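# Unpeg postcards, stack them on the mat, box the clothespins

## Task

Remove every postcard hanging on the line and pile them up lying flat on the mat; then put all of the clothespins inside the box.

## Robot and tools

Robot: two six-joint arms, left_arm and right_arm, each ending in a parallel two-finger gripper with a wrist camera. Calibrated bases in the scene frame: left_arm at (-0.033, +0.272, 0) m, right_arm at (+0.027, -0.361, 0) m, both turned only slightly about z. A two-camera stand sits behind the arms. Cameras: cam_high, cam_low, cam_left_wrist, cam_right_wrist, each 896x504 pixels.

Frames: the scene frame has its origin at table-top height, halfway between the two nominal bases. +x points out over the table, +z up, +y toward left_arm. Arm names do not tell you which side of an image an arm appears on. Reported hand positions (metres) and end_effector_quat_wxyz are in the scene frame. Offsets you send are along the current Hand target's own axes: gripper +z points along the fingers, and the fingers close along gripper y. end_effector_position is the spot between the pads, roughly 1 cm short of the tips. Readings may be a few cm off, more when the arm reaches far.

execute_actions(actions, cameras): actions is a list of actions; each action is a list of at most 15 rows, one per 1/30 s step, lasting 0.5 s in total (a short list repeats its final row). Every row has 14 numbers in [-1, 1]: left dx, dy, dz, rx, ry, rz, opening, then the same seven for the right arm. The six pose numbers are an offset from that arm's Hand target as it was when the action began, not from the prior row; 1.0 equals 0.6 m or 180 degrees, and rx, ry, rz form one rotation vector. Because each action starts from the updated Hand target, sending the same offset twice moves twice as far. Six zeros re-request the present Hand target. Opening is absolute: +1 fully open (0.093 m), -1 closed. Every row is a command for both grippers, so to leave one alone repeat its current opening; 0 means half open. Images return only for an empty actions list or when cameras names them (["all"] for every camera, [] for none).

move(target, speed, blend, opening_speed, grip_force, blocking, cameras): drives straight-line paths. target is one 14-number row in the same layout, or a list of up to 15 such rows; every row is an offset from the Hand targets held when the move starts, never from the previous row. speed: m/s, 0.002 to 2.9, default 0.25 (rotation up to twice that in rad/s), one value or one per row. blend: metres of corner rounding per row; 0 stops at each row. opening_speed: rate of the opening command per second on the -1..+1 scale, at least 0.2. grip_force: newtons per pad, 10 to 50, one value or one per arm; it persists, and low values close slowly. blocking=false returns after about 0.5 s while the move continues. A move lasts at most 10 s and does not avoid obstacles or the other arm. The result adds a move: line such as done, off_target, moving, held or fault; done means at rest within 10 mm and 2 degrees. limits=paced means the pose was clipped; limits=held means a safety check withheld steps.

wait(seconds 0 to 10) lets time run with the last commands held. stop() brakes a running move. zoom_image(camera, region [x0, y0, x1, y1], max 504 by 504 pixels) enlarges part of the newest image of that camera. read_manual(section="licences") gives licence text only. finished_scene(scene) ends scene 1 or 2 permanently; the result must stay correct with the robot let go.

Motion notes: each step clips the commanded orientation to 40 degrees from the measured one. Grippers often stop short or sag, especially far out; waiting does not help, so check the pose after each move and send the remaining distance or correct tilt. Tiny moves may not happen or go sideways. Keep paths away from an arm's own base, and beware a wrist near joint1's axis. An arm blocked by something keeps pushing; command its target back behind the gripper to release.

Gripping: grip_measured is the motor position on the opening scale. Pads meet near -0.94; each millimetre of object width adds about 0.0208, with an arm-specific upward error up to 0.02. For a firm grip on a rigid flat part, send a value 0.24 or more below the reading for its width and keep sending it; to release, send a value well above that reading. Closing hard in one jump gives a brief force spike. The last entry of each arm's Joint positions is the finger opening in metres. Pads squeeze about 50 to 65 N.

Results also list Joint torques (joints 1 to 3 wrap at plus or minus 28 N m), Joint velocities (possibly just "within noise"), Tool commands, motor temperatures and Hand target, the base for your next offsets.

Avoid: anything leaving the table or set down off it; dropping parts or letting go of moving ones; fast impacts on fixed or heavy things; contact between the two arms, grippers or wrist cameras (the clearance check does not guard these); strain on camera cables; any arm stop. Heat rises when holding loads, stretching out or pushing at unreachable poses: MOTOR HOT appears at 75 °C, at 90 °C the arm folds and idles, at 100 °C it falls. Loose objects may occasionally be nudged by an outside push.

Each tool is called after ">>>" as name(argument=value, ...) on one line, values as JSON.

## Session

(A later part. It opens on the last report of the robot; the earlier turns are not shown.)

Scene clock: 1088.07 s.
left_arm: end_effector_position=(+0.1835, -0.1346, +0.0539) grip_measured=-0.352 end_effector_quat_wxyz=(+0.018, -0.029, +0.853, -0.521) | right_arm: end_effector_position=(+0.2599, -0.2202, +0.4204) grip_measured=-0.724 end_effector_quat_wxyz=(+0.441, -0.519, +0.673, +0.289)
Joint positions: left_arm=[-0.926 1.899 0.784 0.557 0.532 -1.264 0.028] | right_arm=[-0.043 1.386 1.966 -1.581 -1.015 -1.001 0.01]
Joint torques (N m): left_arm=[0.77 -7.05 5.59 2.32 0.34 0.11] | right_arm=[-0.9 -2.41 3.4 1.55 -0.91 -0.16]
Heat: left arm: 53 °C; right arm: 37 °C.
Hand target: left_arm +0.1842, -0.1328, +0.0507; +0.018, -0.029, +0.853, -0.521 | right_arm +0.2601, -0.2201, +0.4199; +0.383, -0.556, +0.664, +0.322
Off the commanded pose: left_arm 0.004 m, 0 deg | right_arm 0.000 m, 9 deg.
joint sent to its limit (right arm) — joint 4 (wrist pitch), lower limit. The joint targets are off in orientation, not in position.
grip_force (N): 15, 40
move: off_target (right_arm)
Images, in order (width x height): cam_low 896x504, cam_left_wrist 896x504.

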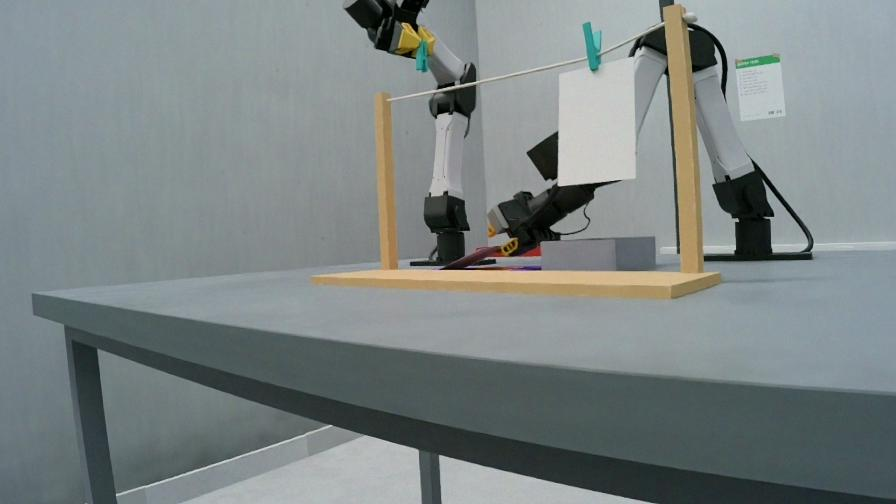

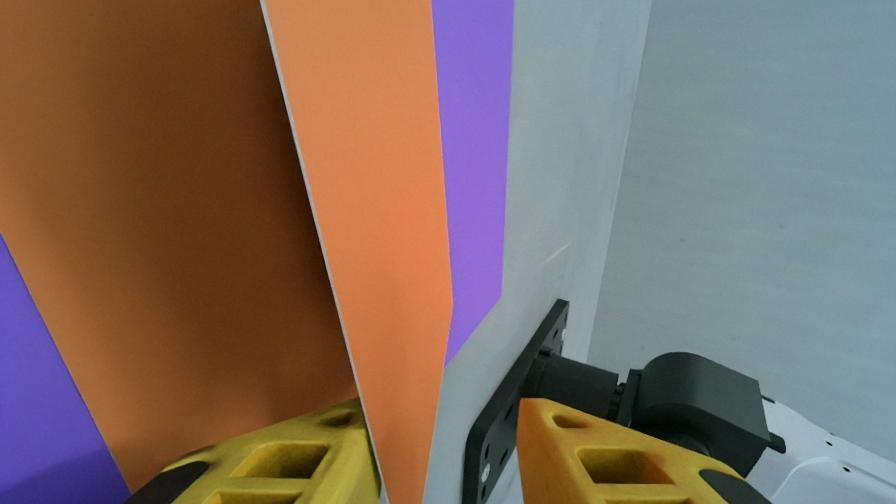

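>>> move(target=[[0,0.0182,-0.0468,0,0,0,-0.35,0,0,0,0,0,0,-1],[0,0.0085,-0.1265,0,0,0,-0.35,0,0,0,0,0,0,-1],[0,-0.0283,-0.1828,0,0,0,-0.35,0,0,0,0,0,0,-1]], speed=0.07, blend=[0.006,0.015,0], cameras=["cam_low","cam_left_wrist","cam_high"])

>>> zoom_image(camera="cam_low", region=[400, 150, 640, 290])

Scene clock: 1106.17 s.
left_arm: end_effector_position=(+0.1750, -0.0417, +0.1048) grip_measured=-0.352 end_effector_quat_wxyz=(+0.008, -0.042, +0.857, -0.513) | right_arm: end_effector_position=(+0.2599, -0.2202, +0.4204) grip_measured=-0.724 end_effector_quat_wxyz=(+0.441, -0.519, +0.673, +0.289)
Joint positions: left_arm=[-0.726 1.476 0.618 0.195 0.694 -1.14 0.028] | right_arm=[-0.043 1.386 1.966 -1.581 -1.015 -1.001 0.01]
Joint torques (N m): left_arm=[0.85 -6.39 8.75 1.94 0.45 0.23] | right_arm=[-0.91 -2.4 3.38 1.55 -0.91 -0.16]
Heat: left arm: 54 °C; right arm: 37 °C.
Hand target: left_arm +0.1780, -0.0431, +0.1159; +0.018, -0.029, +0.853, -0.522 | right_arm +0.2601, -0.2201, +0.4199; +0.383, -0.556, +0.664, +0.322
Off the commanded pose: left_arm 0.011 m, 2 deg | right_arm 0.000 m, 9 deg.
joint sent to its limit (right arm) — joint 4 (wrist pitch), lower limit. The joint targets are off in orientation, not in position.
grip_force (N): 15, 40
move: off_target (left_arm, right_arm)
Images, in order (width x height): cam_high 896x504, cam_low 896x504, cam_left_wrist 896x504.

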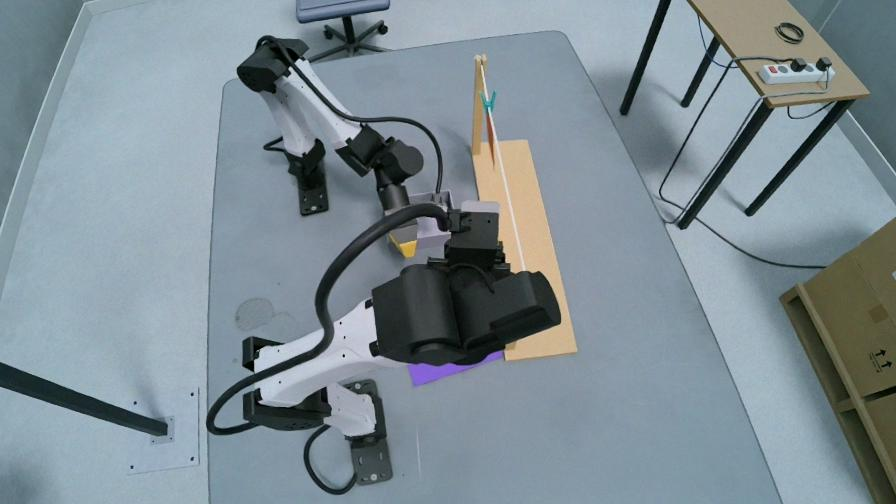

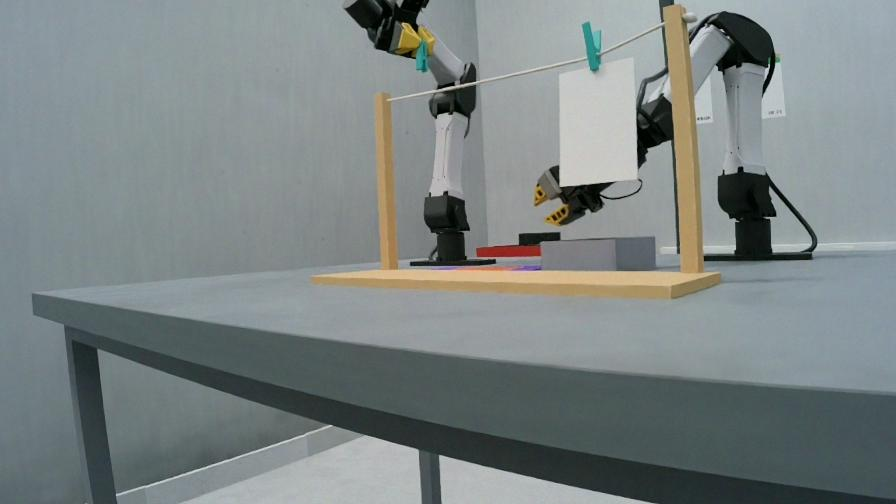

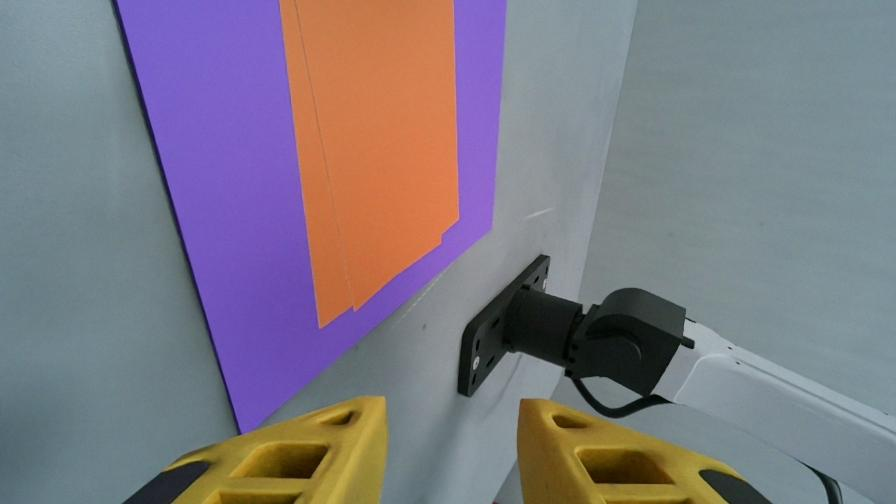

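Scaled by 2.100.

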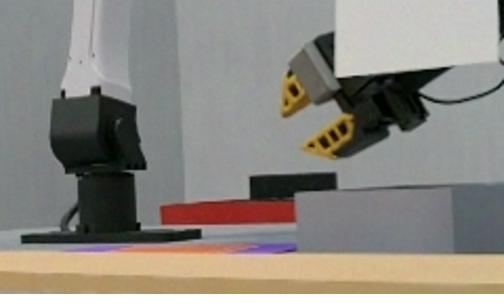

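>>> move(target=[[-0.0035,-0.1258,-0.1202,-0.027,-0.018,0.15,-0.35,0,0,0,0,0,0,-1],[-0.0281,-0.2017,-0.5002,-0.0803,-0.0549,0.4488,0.0,0,0,0,0,0,0,-1]], speed=0.2, blend=[0.03,0], cameras=["cam_high","cam_left_wrist","cam_right_wrist"])

Scene clock: 1133.70 s.
left_arm: end_effector_position=(+0.1804, +0.1692, +0.3542) grip_measured=-0.002 end_effector_quat_wxyz=(+0.420, +0.468, +0.729, -0.271) | right_arm: end_effector_position=(+0.2599, -0.2202, +0.4204) grip_measured=-0.724 end_effector_quat_wxyz=(+0.441, -0.519, +0.673, +0.289)
Joint positions: left_arm=[0.161 1.199 1.583 -1.574 1.002 1.123 0.045] | right_arm=[-0.043 1.386 1.966 -1.581 -1.015 -1.001 0.01]
Joint torques (N m): left_arm=[0.4 -1.5 8.27 1.03 0.76 0.25] | right_arm=[-0.91 -2.4 3.38 1.55 -0.91 -0.16]
Heat: left arm: 53 °C; right arm: 37 °C.
Hand target: left_arm +0.1801, +0.1696, +0.3603; +0.414, +0.485, +0.718, -0.279 | right_arm +0.2601, -0.2201, +0.4199; +0.383, -0.556, +0.664, +0.322
Off the commanded pose: left_arm 0.006 m, 3 deg | right_arm 0.000 m, 9 deg.
joint sent to its limit (left arm) — joint 4 (wrist pitch), lower limit. The joint targets still meet the commanded pose.
joint sent to its limit (right arm) — joint 4 (wrist pitch), lower limit. The joint targets are off in orientation, not in position.
grip_force (N): 15, 40
move: off_target (left_arm, right_arm); target 2's new opening was sent with left_arm's hand 0.006 m and 3 deg from that target
Images, in order (width x height): cam_high 896x504, cam_left_wrist 896x504, cam_right_wrist 896x504.

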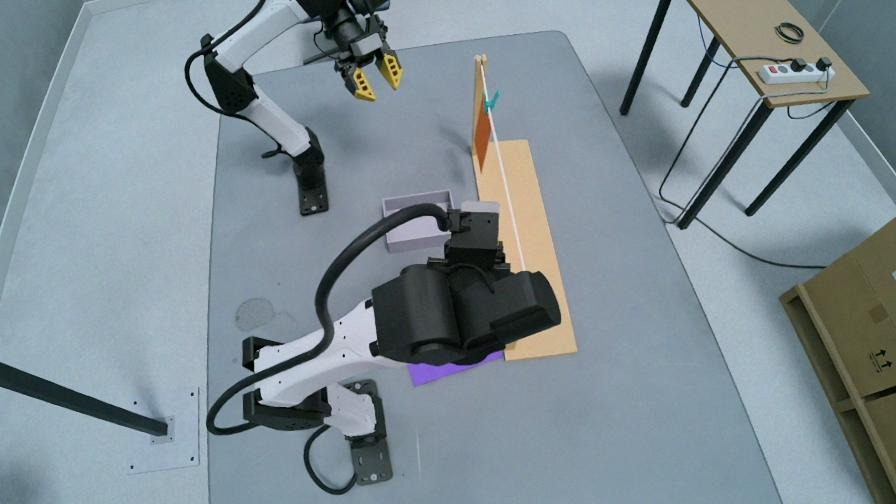

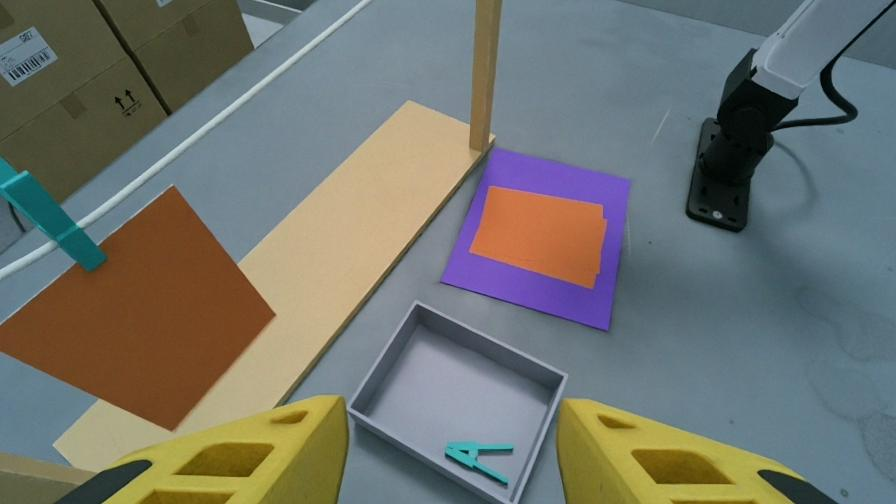

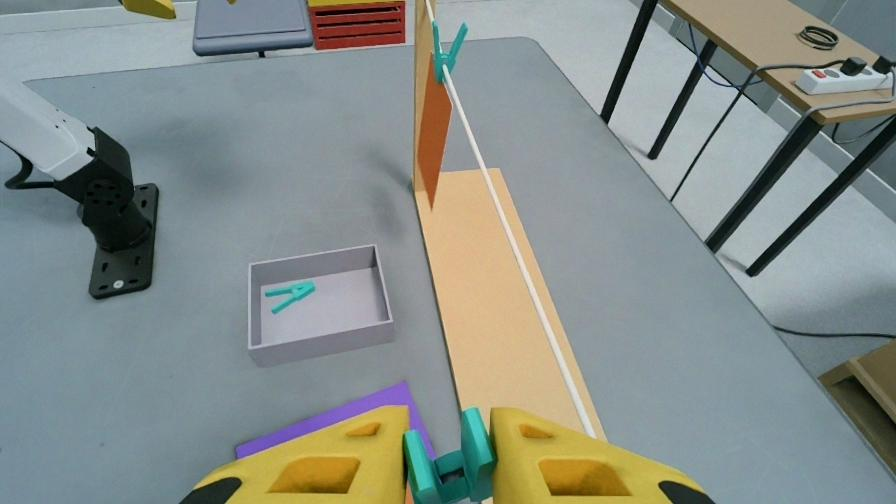

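>>> move(target=[0,0,0,0,0,0,0.0,0.0832,0.1252,0.5895,0.0481,0,0.0278,-1], speed=0.2, cameras=["cam_right_wrist"])

Scene clock: 1156.73 s.
left_arm: end_effector_position=(+0.1804, +0.1692, +0.3542) grip_measured=-0.002 end_effector_quat_wxyz=(+0.420, +0.468, +0.729, -0.271) | right_arm: end_effector_position=(+0.2319, +0.0645, +0.1897) grip_measured=-0.724 end_effector_quat_wxyz=(+0.393, -0.504, +0.716, +0.281)
Joint positions: left_arm=[0.161 1.199 1.583 -1.574 1.002 1.123 0.045] | right_arm=[1.041 1.583 1.11 -0.095 -0.134 -0.079 0.01]
Joint torques (N m): left_arm=[0.76 -1.4 7.97 1.04 0.75 0.23] | right_arm=[0.01 -6.38 7.15 2.96 -0.05 0.11]
Motor temperatures (°C): left_arm=[31 42 51 48 29 29 31] | right_arm=[31 37 35 37 32 29 31]
Heat: left arm: 51 °C; right arm: 37 °C.
Hand target: left_arm +0.1801, +0.1696, +0.3603; +0.414, +0.485, +0.718, -0.279 | right_arm +0.2349, +0.0700, +0.1999; +0.409, -0.496, +0.710, +0.287
Off the commanded pose: left_arm 0.006 m, 3 deg | right_arm 0.012 m, 2 deg.
joint sent to its limit (left arm) — joint 4 (wrist pitch), lower limit. The joint targets still meet the commanded pose.
grip_force (N): 15, 40
move: off_target (left_arm, right_arm)
Images, in order (width x height): cam_right_wrist 896x504.

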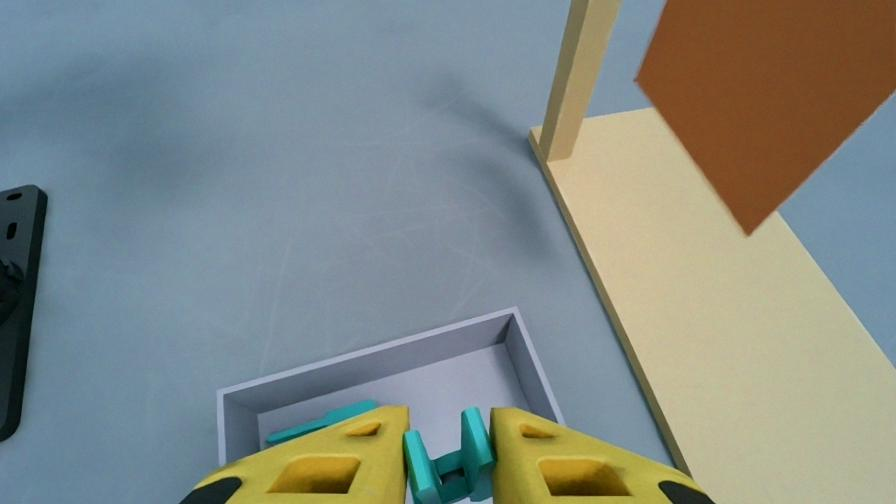

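>>> move(target=[[0,0,0,0,0,0,0.0,0.1562,0.0025,0.1095,0,0,0,-1],[0,0,0,0,0,0,0.0,0.1562,0.0025,0.1095,0,0,0,-0.2]], speed=0.12, opening_speed=0.8, cameras=["cam_right_wrist"])

Scene clock: 1178.07 s.
left_arm: end_effector_position=(+0.1804, +0.1692, +0.3542) grip_measured=-0.002 end_effector_quat_wxyz=(+0.420, +0.468, +0.729, -0.271) | right_arm: end_effector_position=(+0.2372, +0.0769, +0.0840) grip_measured=-0.201 end_effector_quat_wxyz=(+0.401, -0.502, +0.713, +0.282)
Joint positions: left_arm=[0.161 1.199 1.583 -1.574 1.002 1.123 0.045] | right_arm=[1.047 1.817 0.894 0.371 -0.124 -0.077 0.036]
Joint torques (N m): left_arm=[0.75 -1.4 8.08 1 0.74 0.18] | right_arm=[0.34 -6.93 4.86 3.05 -0.06 0.13]
Heat: left arm: 51 °C; right arm: 41 °C.
Hand target: left_arm +0.1801, +0.1696, +0.3603; +0.414, +0.485, +0.718, -0.279 | right_arm +0.2367, +0.0801, +0.0860; +0.409, -0.496, +0.710, +0.287
Off the commanded pose: left_arm 0.006 m, 3 deg | right_arm 0.004 m, 1 deg.
joint sent to its limit (left arm) — joint 4 (wrist pitch), lower limit. The joint targets still meet the commanded pose.
grip_force (N): 15, 40
move: off_target (left_arm)
Images, in order (width x height): cam_right_wrist 896x504.

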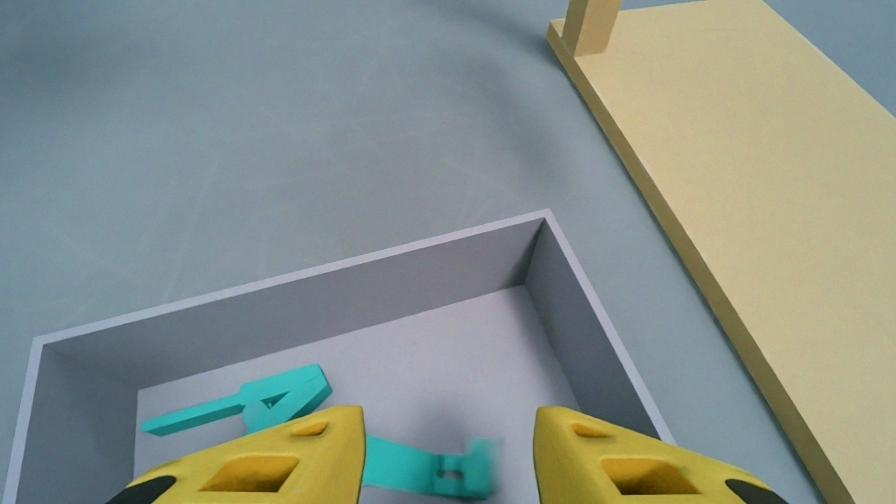

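>>> move(target=[[0,0,0,0,0,0,0.0,-0.1798,-0.0057,-0.1218,0,0,0,-0.2],[0,0,0,0,0,0,0.0,-0.149,-0.159,-0.1218,-0.0814,-0.1657,-0.0218,-0.316]], speed=0.18, blend=[0.02,0], cameras=["cam_right_wrist","cam_high","cam_left_wrist"])

Scene clock: 1211.80 s.
left_arm: end_effector_position=(+0.1804, +0.1692, +0.3542) grip_measured=-0.002 end_effector_quat_wxyz=(+0.420, +0.468, +0.729, -0.271) | right_arm: end_effector_position=(+0.3207, +0.0311, +0.2059) grip_measured=-0.315 end_effector_quat_wxyz=(+0.525, -0.477, +0.521, +0.474)
Joint positions: left_arm=[0.161 1.199 1.583 -1.574 1.002 1.123 0.045] | right_arm=[0.646 1.84 0.899 0.944 -0.796 -0.005 0.03]
Joint torques (N m): left_arm=[0.87 -1.37 8.28 1.02 0.77 0.22] | right_arm=[-0.68 -6.35 4.44 2.72 -0.23 0.08]
Motor temperatures (°C): left_arm=[31 39 51 44 29 29 31] | right_arm=[31 40 36 43 31 29 31]
Heat: left arm: 51 °C; right arm: 43 °C.
Hand target: left_arm +0.1801, +0.1696, +0.3603; +0.414, +0.485, +0.718, -0.279 | right_arm +0.3201, +0.0299, +0.1998; +0.521, -0.477, +0.522, +0.478
Off the commanded pose: left_arm 0.006 m, 3 deg | right_arm 0.006 m, 1 deg.
joint sent to its limit (left arm) — joint 4 (wrist pitch), lower limit. The joint targets still meet the commanded pose.
grip_force (N): 15, 40
move: off_target (left_arm)
Images, in order (width x height): cam_high 896x504, cam_left_wrist 896x504, cam_right_wrist 896x504.

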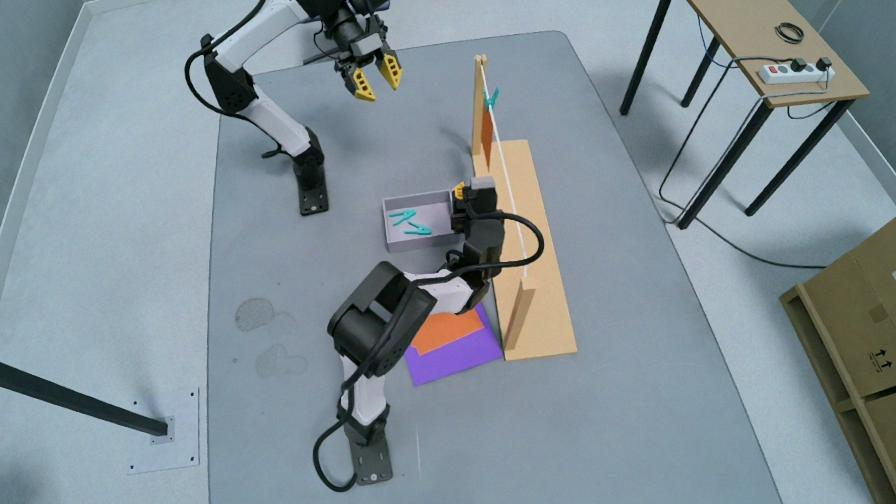

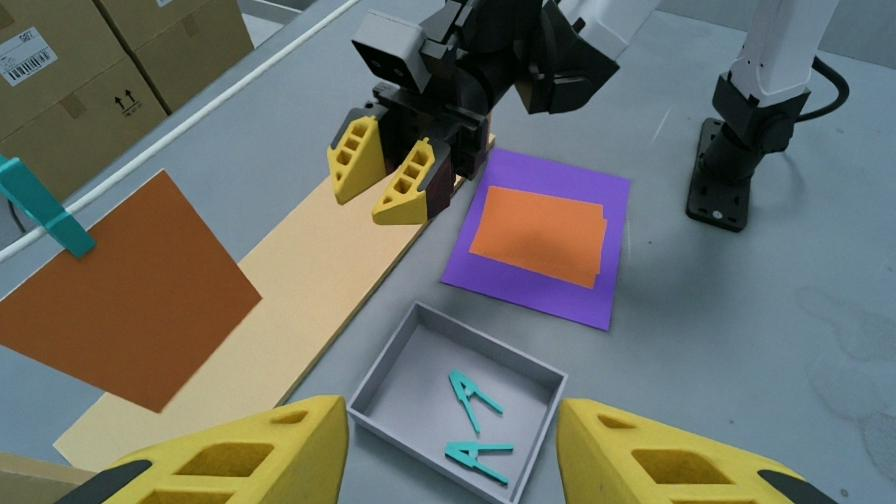

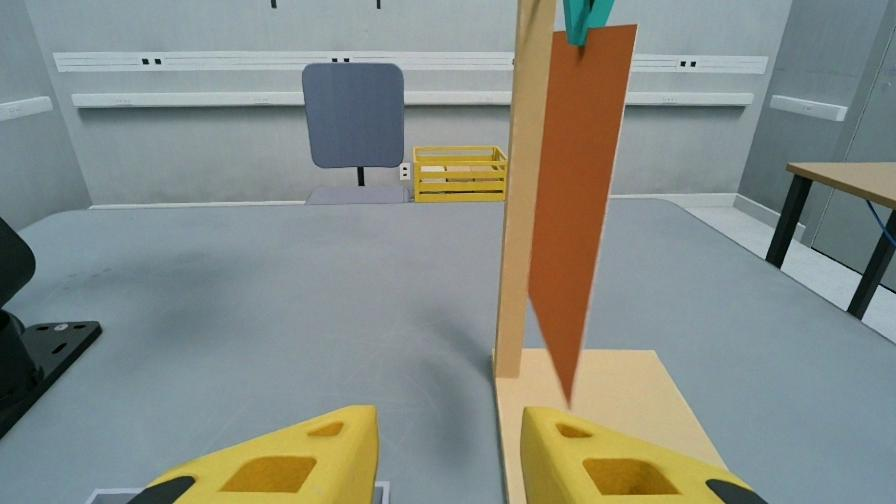

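>>> wait(seconds=0.1, cameras=["cam_low", "cam_high"])

>>> zoom_image(camera="cam_low", region=[360, 60, 620, 260])

>>> zoom_image(camera="cam_high", region=[400, 140, 580, 340])

Scene clock: 1220.60 s.
left_arm: end_effector_position=(+0.1804, +0.1692, +0.3542) grip_measured=-0.002 end_effector_quat_wxyz=(+0.420, +0.468, +0.729, -0.271) | right_arm: end_effector_position=(+0.3207, +0.0311, +0.2060) grip_measured=-0.315 end_effector_quat_wxyz=(+0.526, -0.477, +0.521, +0.474)
Joint positions: left_arm=[0.161 1.199 1.583 -1.574 1.002 1.123 0.045] | right_arm=[0.646 1.84 0.899 0.944 -0.796 -0.005 0.03]
Joint torques (N m): left_arm=[0.65 -1.25 8.28 0.99 0.72 0.16] | right_arm=[-0.66 -6.37 4.44 2.72 -0.23 0.08]
Heat: left arm: 51 °C; right arm: 43 °C.
Hand target: left_arm +0.1801, +0.1696, +0.3603; +0.414, +0.485, +0.718, -0.279 | right_arm +0.3201, +0.0299, +0.1998; +0.521, -0.477, +0.522, +0.478
Tool commands: left_gripper/opening=+0.0 right_gripper/opening=-0.316
Off the commanded pose: left_arm 0.006 m, 3 deg | right_arm 0.006 m, 1 deg.
grip_force (N): 15, 40
wait: 0.10 s; at rest from the start
Images, in order (width x height): cam_high 896x504, cam_low 896x504.

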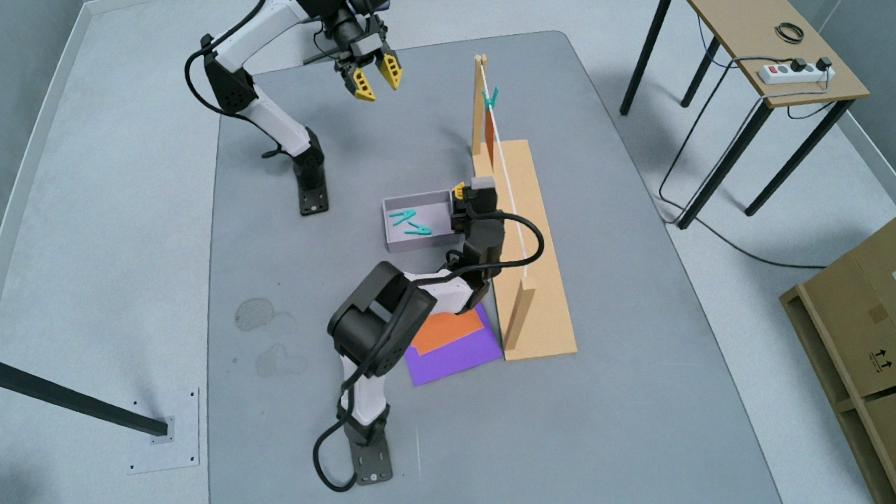

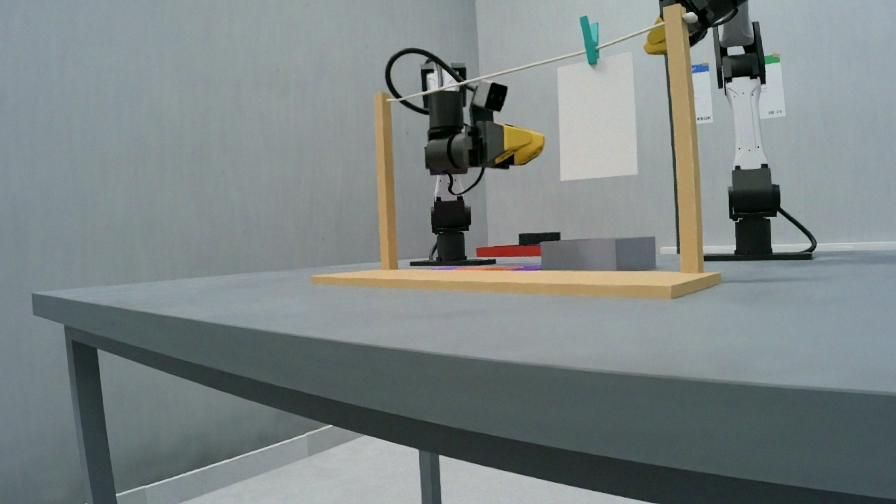

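Scaled by 1.938.

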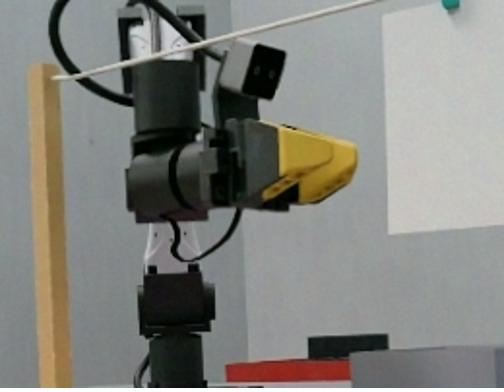

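Scaled by 2.520.

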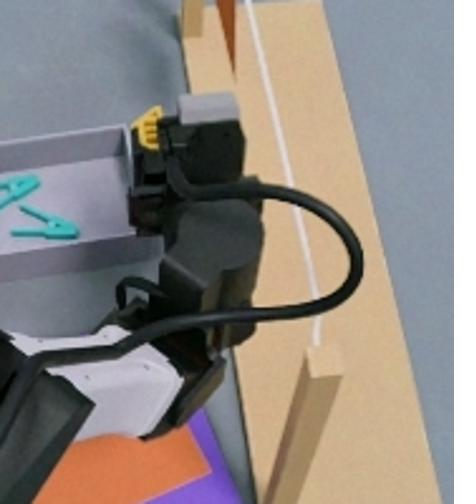

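>>> move(target=[0,0,0,0,0,0,0.0,-0.0833,0.1045,-0.143,0.3056,0,0,-0.316], speed=0.25, cameras=["cam_high"])

Scene clock: 1244.90 s.
left_arm: end_effector_position=(+0.1804, +0.1692, +0.3542) grip_measured=-0.002 end_effector_quat_wxyz=(+0.420, +0.468, +0.729, -0.271) | right_arm: end_effector_position=(+0.2515, -0.0505, +0.2386) grip_measured=-0.315 end_effector_quat_wxyz=(+0.677, -0.196, +0.688, +0.171)
Joint positions: left_arm=[0.161 1.199 1.583 -1.574 1.002 1.123 0.045] | right_arm=[1.203 1.281 0.538 0.711 0.713 -0.009 0.03]
Joint torques (N m): left_arm=[0.79 -1.31 8.05 1.03 0.73 0.17] | right_arm=[0.27 -4.66 6.93 2.61 0 0.14]
Heat: left arm: 51 °C; right arm: 44 °C.
Hand target: left_arm +0.1801, +0.1696, +0.3603; +0.414, +0.485, +0.718, -0.279 | right_arm +0.2502, -0.0501, +0.2499; +0.683, -0.183, +0.683, +0.183
Off the commanded pose: left_arm 0.006 m, 3 deg | right_arm 0.011 m, 2 deg.
joint sent to its limit (left arm) — joint 4 (wrist pitch), lower limit. The joint targets still meet the commanded pose.
grip_force (N): 15, 40
move: off_target (left_arm, right_arm)
Images, in order (width x height): cam_high 896x504.

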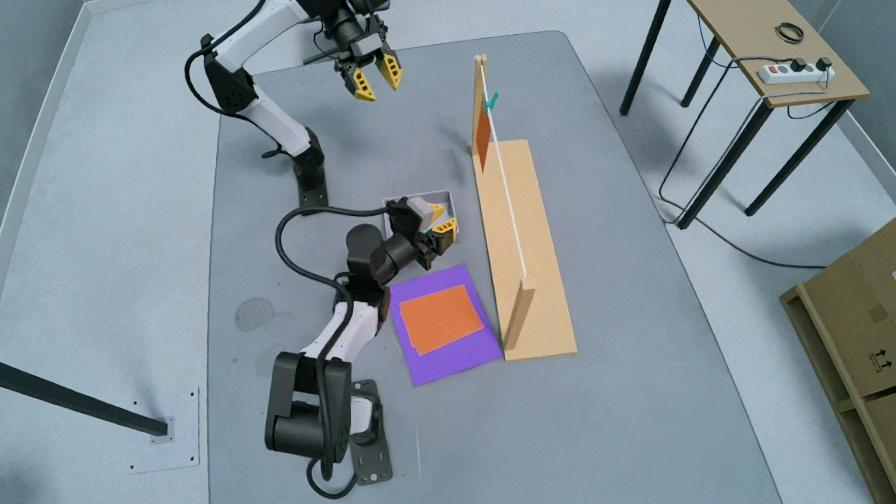

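>>> execute_actions(actions=[])

Scene clock: 1272.10 s.
left_arm: end_effector_position=(+0.1804, +0.1692, +0.3542) grip_measured=-0.002 end_effector_quat_wxyz=(+0.420, +0.468, +0.729, -0.271) | right_arm: end_effector_position=(+0.2515, -0.0506, +0.2386) grip_measured=-0.315 end_effector_quat_wxyz=(+0.677, -0.196, +0.688, +0.171)
Joint positions: left_arm=[0.161 1.199 1.583 -1.574 1.002 1.123 0.045] | right_arm=[1.203 1.281 0.538 0.711 0.713 -0.009 0.03]
Joint velocities: within noise
Joint torques (N m): left_arm=[0.53 -1.51 7.98 1.02 0.73 0.2] | right_arm=[0.27 -4.64 6.93 2.61 0.01 0.14]
Motor temperatures (°C): left_arm=[31 38 51 42 30 29 31] | right_arm=[31 40 39 45 31 29 30]
Heat: left arm: 51 °C; right arm: 45 °C.
Hand target: left_arm +0.1801, +0.1696, +0.3603; +0.414, +0.485, +0.718, -0.279 | right_arm +0.2502, -0.0501, +0.2499; +0.683, -0.183, +0.683, +0.183
Tool commands: left_gripper/opening=+0.0 right_gripper/opening=-0.316
Off the commanded pose: left_arm 0.006 m, 3 deg | right_arm 0.011 m, 2 deg.
grip_force (N): 15, 40

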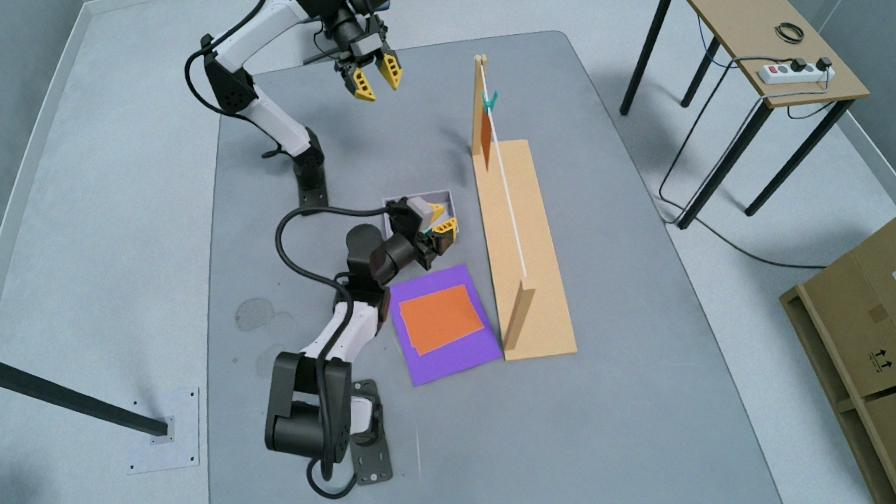

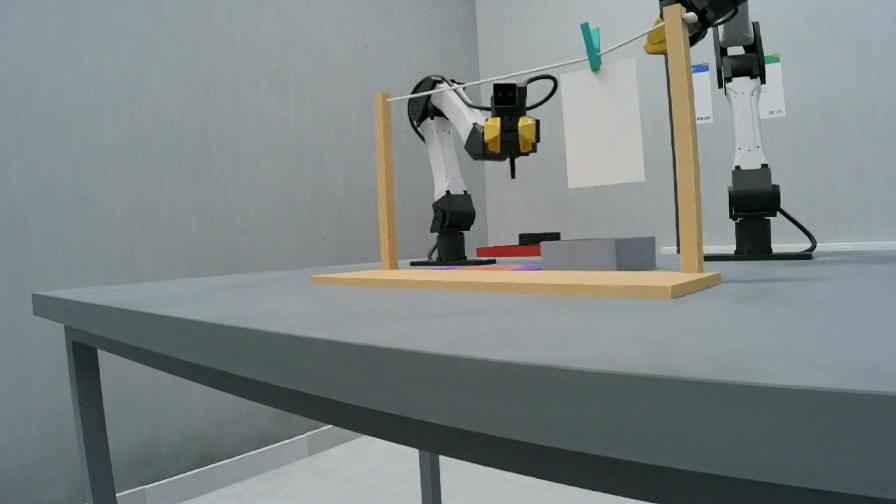

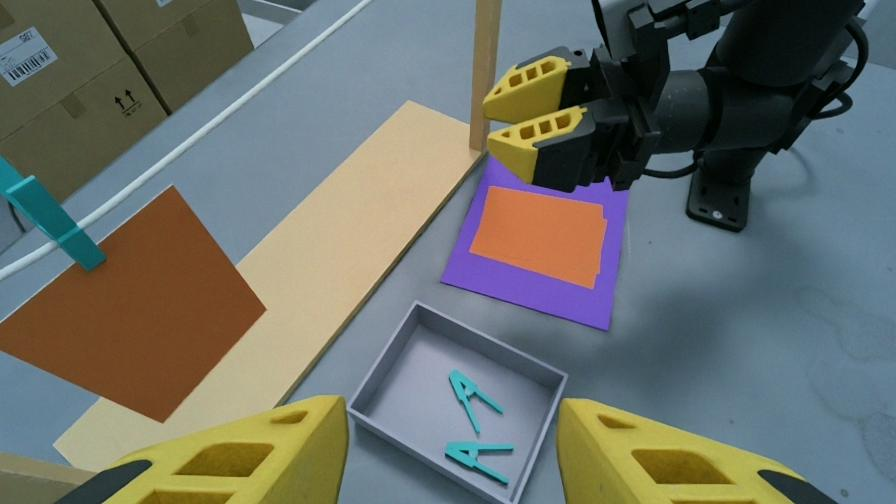

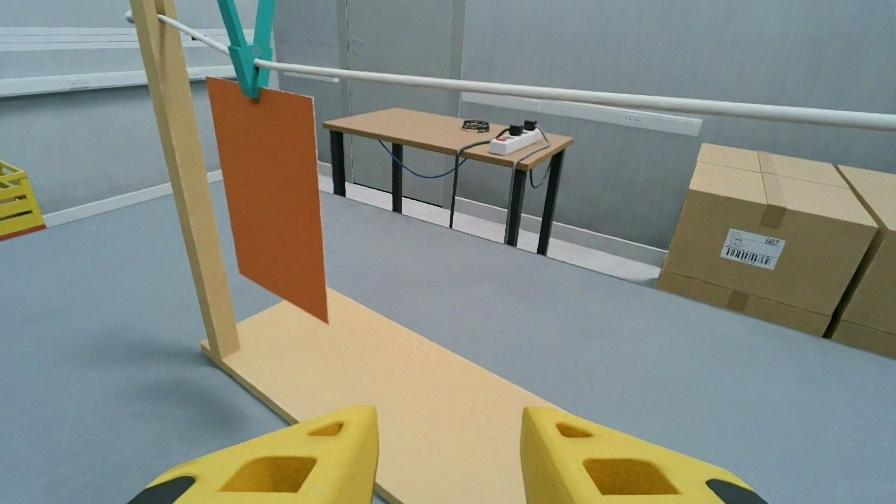

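>>> move(target=[0,0,0,0,0,0,0.0,0.1332,0.0597,0.1303,-0.3056,0,0,-0.316], speed=0.15, grip_force=[40,15], cameras=["all"])

Scene clock: 1311.57 s.
left_arm: end_effector_position=(+0.1804, +0.1692, +0.3542) grip_measured=-0.002 end_effector_quat_wxyz=(+0.420, +0.468, +0.729, -0.271) | right_arm: end_effector_position=(+0.2981, +0.0173, +0.1627) grip_measured=-0.315 end_effector_quat_wxyz=(+0.518, -0.474, +0.535, +0.470)
Joint positions: left_arm=[0.161 1.199 1.583 -1.574 1.002 1.123 0.045] | right_arm=[0.662 1.871 0.732 1.11 -0.765 -0.008 0.03]
Joint torques (N m): left_arm=[0.42 -1.39 7.99 1.04 0.8 0.19] | right_arm=[-0.81 -6.26 6.49 2.66 -0.42 0.11]
Heat: left arm: 51 °C; right arm: 45 °C.
Hand target: left_arm +0.1801, +0.1696, +0.3603; +0.414, +0.485, +0.718, -0.279 | right_arm +0.2999, +0.0200, +0.1700; +0.521, -0.477, +0.522, +0.478
Off the commanded pose: left_arm 0.006 m, 3 deg | right_arm 0.008 m, 2 deg.
joint sent to its limit (left arm) — joint 4 (wrist pitch), lower limit. The joint targets still meet the commanded pose.
grip_force (N): 40, 15
move: off_target (left_arm)

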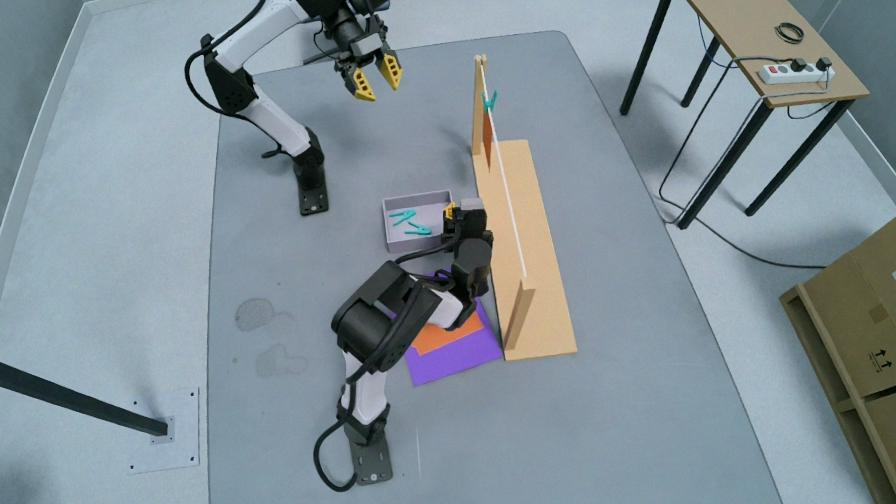

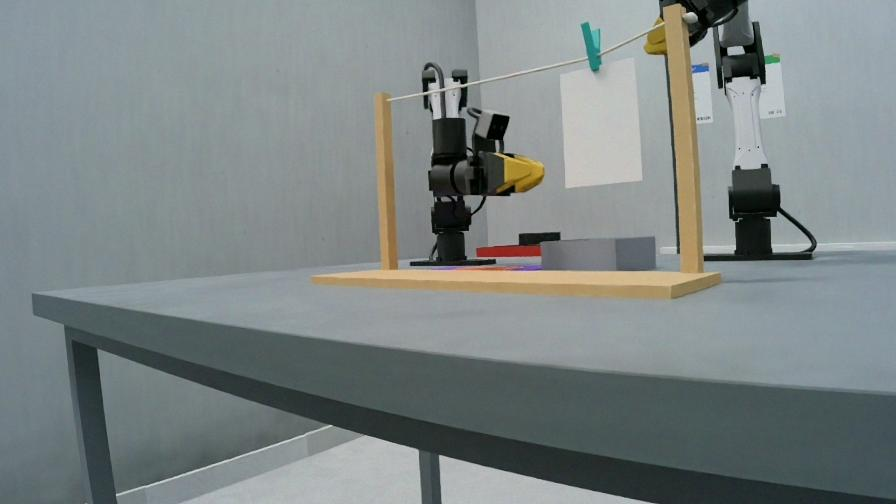

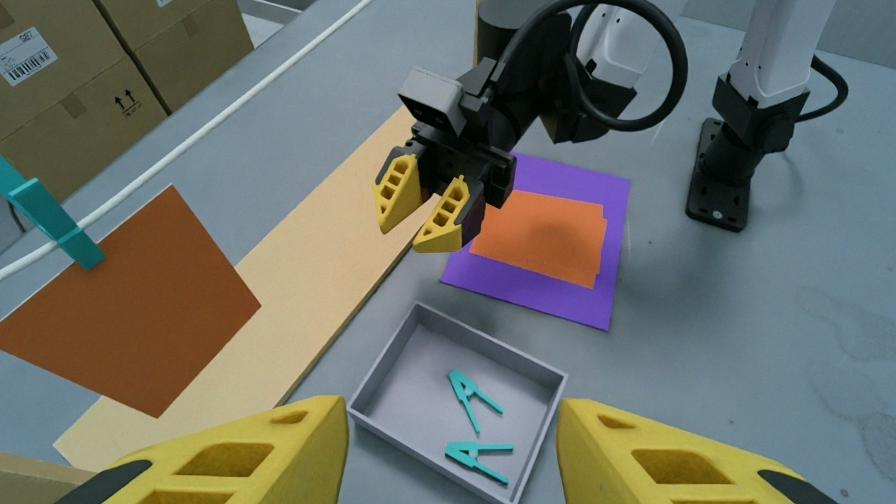

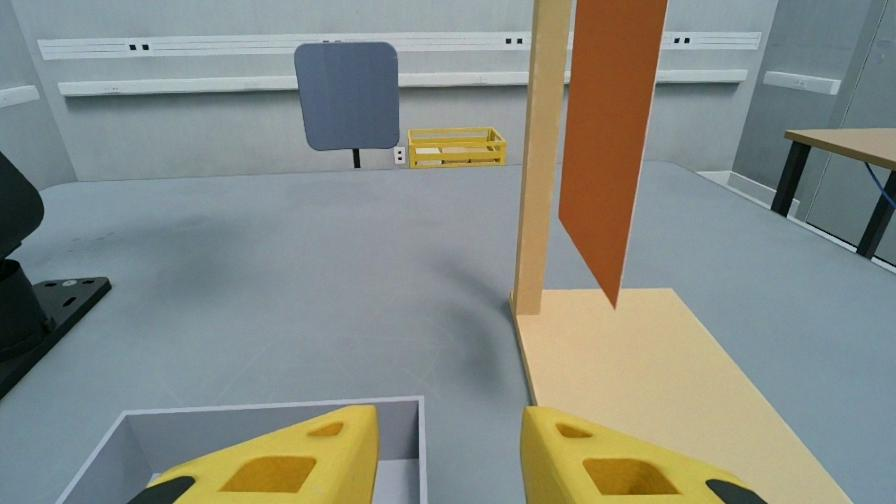

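>>> move(target=[0,0,0,0,0,0,0.0,-0.0088,-0.1232,0.097,0,0,0,-0.316], speed=0.1, cameras=["all"])

Scene clock: 1345.73 s.
left_arm: end_effector_position=(+0.1804, +0.1692, +0.3542) grip_measured=-0.002 end_effector_quat_wxyz=(+0.420, +0.468, +0.729, -0.271) | right_arm: end_effector_position=(+0.3761, +0.0699, +0.1701) grip_measured=-0.315 end_effector_quat_wxyz=(+0.520, -0.471, +0.532, +0.473)
Joint positions: left_arm=[0.161 1.199 1.583 -1.574 1.002 1.123 0.045] | right_arm=[0.639 2.122 1.168 0.937 -0.791 0.002 0.03]
Joint torques (N m): left_arm=[0.62 -1.54 8.06 1.08 0.73 0.16] | right_arm=[-0.91 -8.64 7.34 2.5 -0.41 -0.02]
Heat: left arm: 51 °C; right arm: 44 °C.
Hand target: left_arm +0.1801, +0.1696, +0.3603; +0.414, +0.485, +0.718, -0.279 | right_arm +0.3787, +0.0715, +0.1751; +0.521, -0.477, +0.522, +0.478
Off the commanded pose: left_arm 0.006 m, 3 deg | right_arm 0.006 m, 2 deg.
joint sent to its limit (left arm) — joint 4 (wrist pitch), lower limit. The joint targets still meet the commanded pose.
grip_force (N): 40, 15
move: off_target (left_arm)

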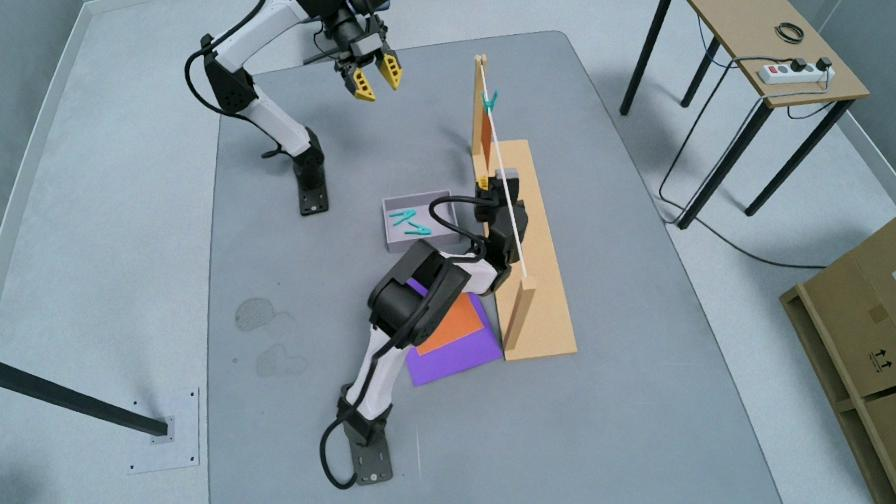

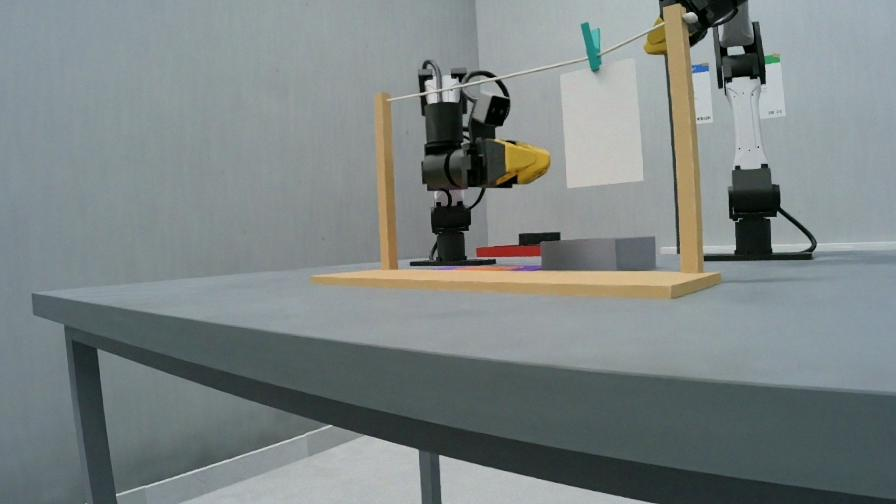

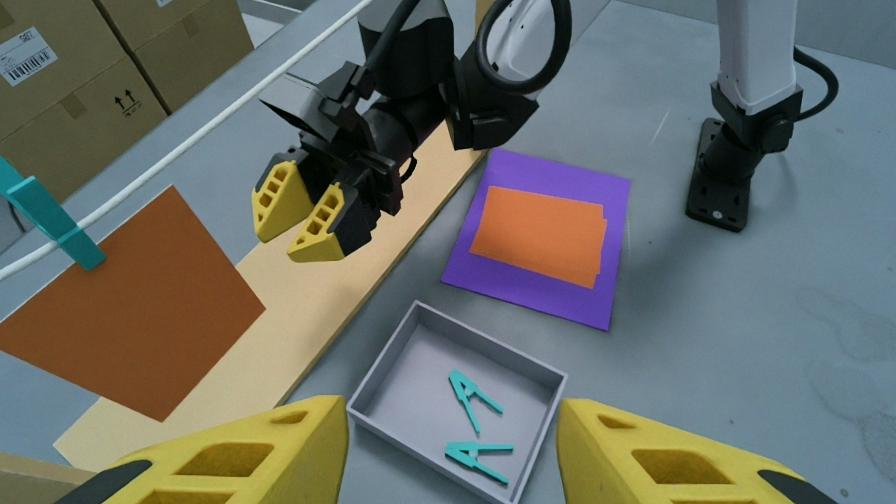

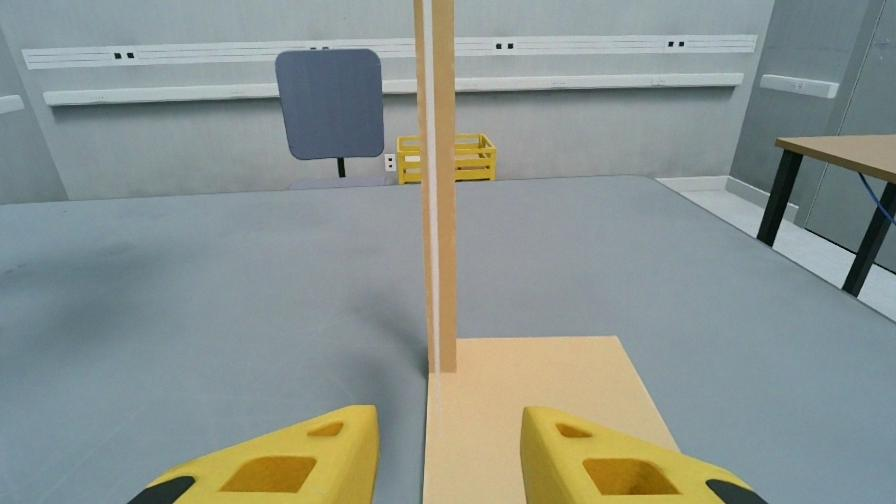

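>>> zoom_image(camera="cam_right_wrist", region=[320, 250, 570, 504])

>>> zoom_image(camera="cam_right_wrist", region=[340, 0, 540, 200])

>>> zoom_image(camera="cam_high", region=[420, 40, 570, 220])

Scaled by 1.984.

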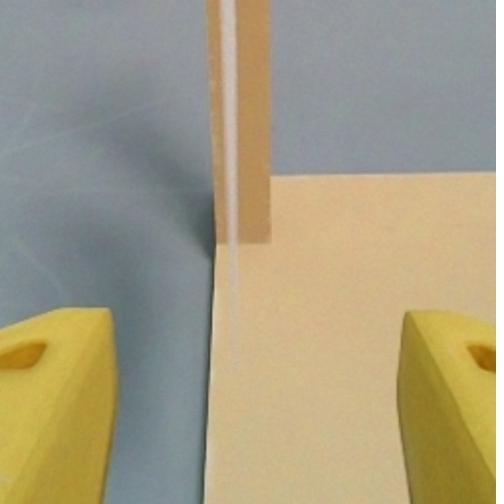

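Scaled by 2.520.

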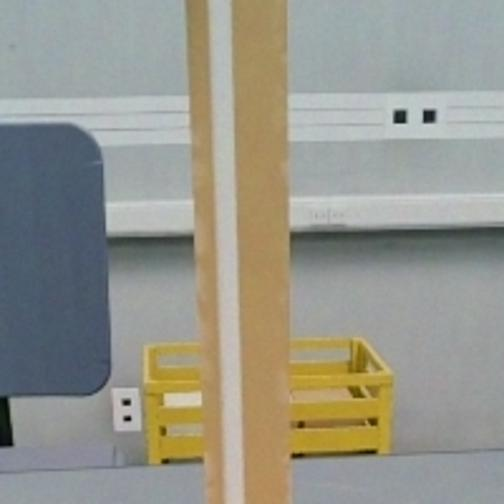

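Scaled by 2.800.

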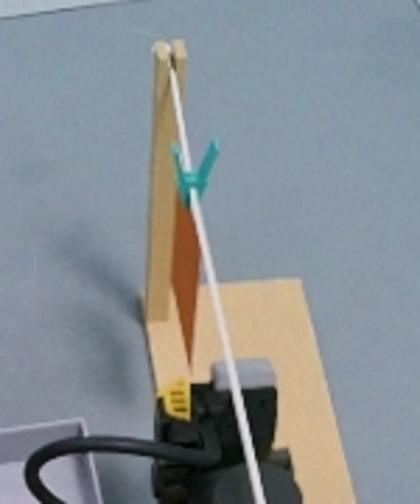

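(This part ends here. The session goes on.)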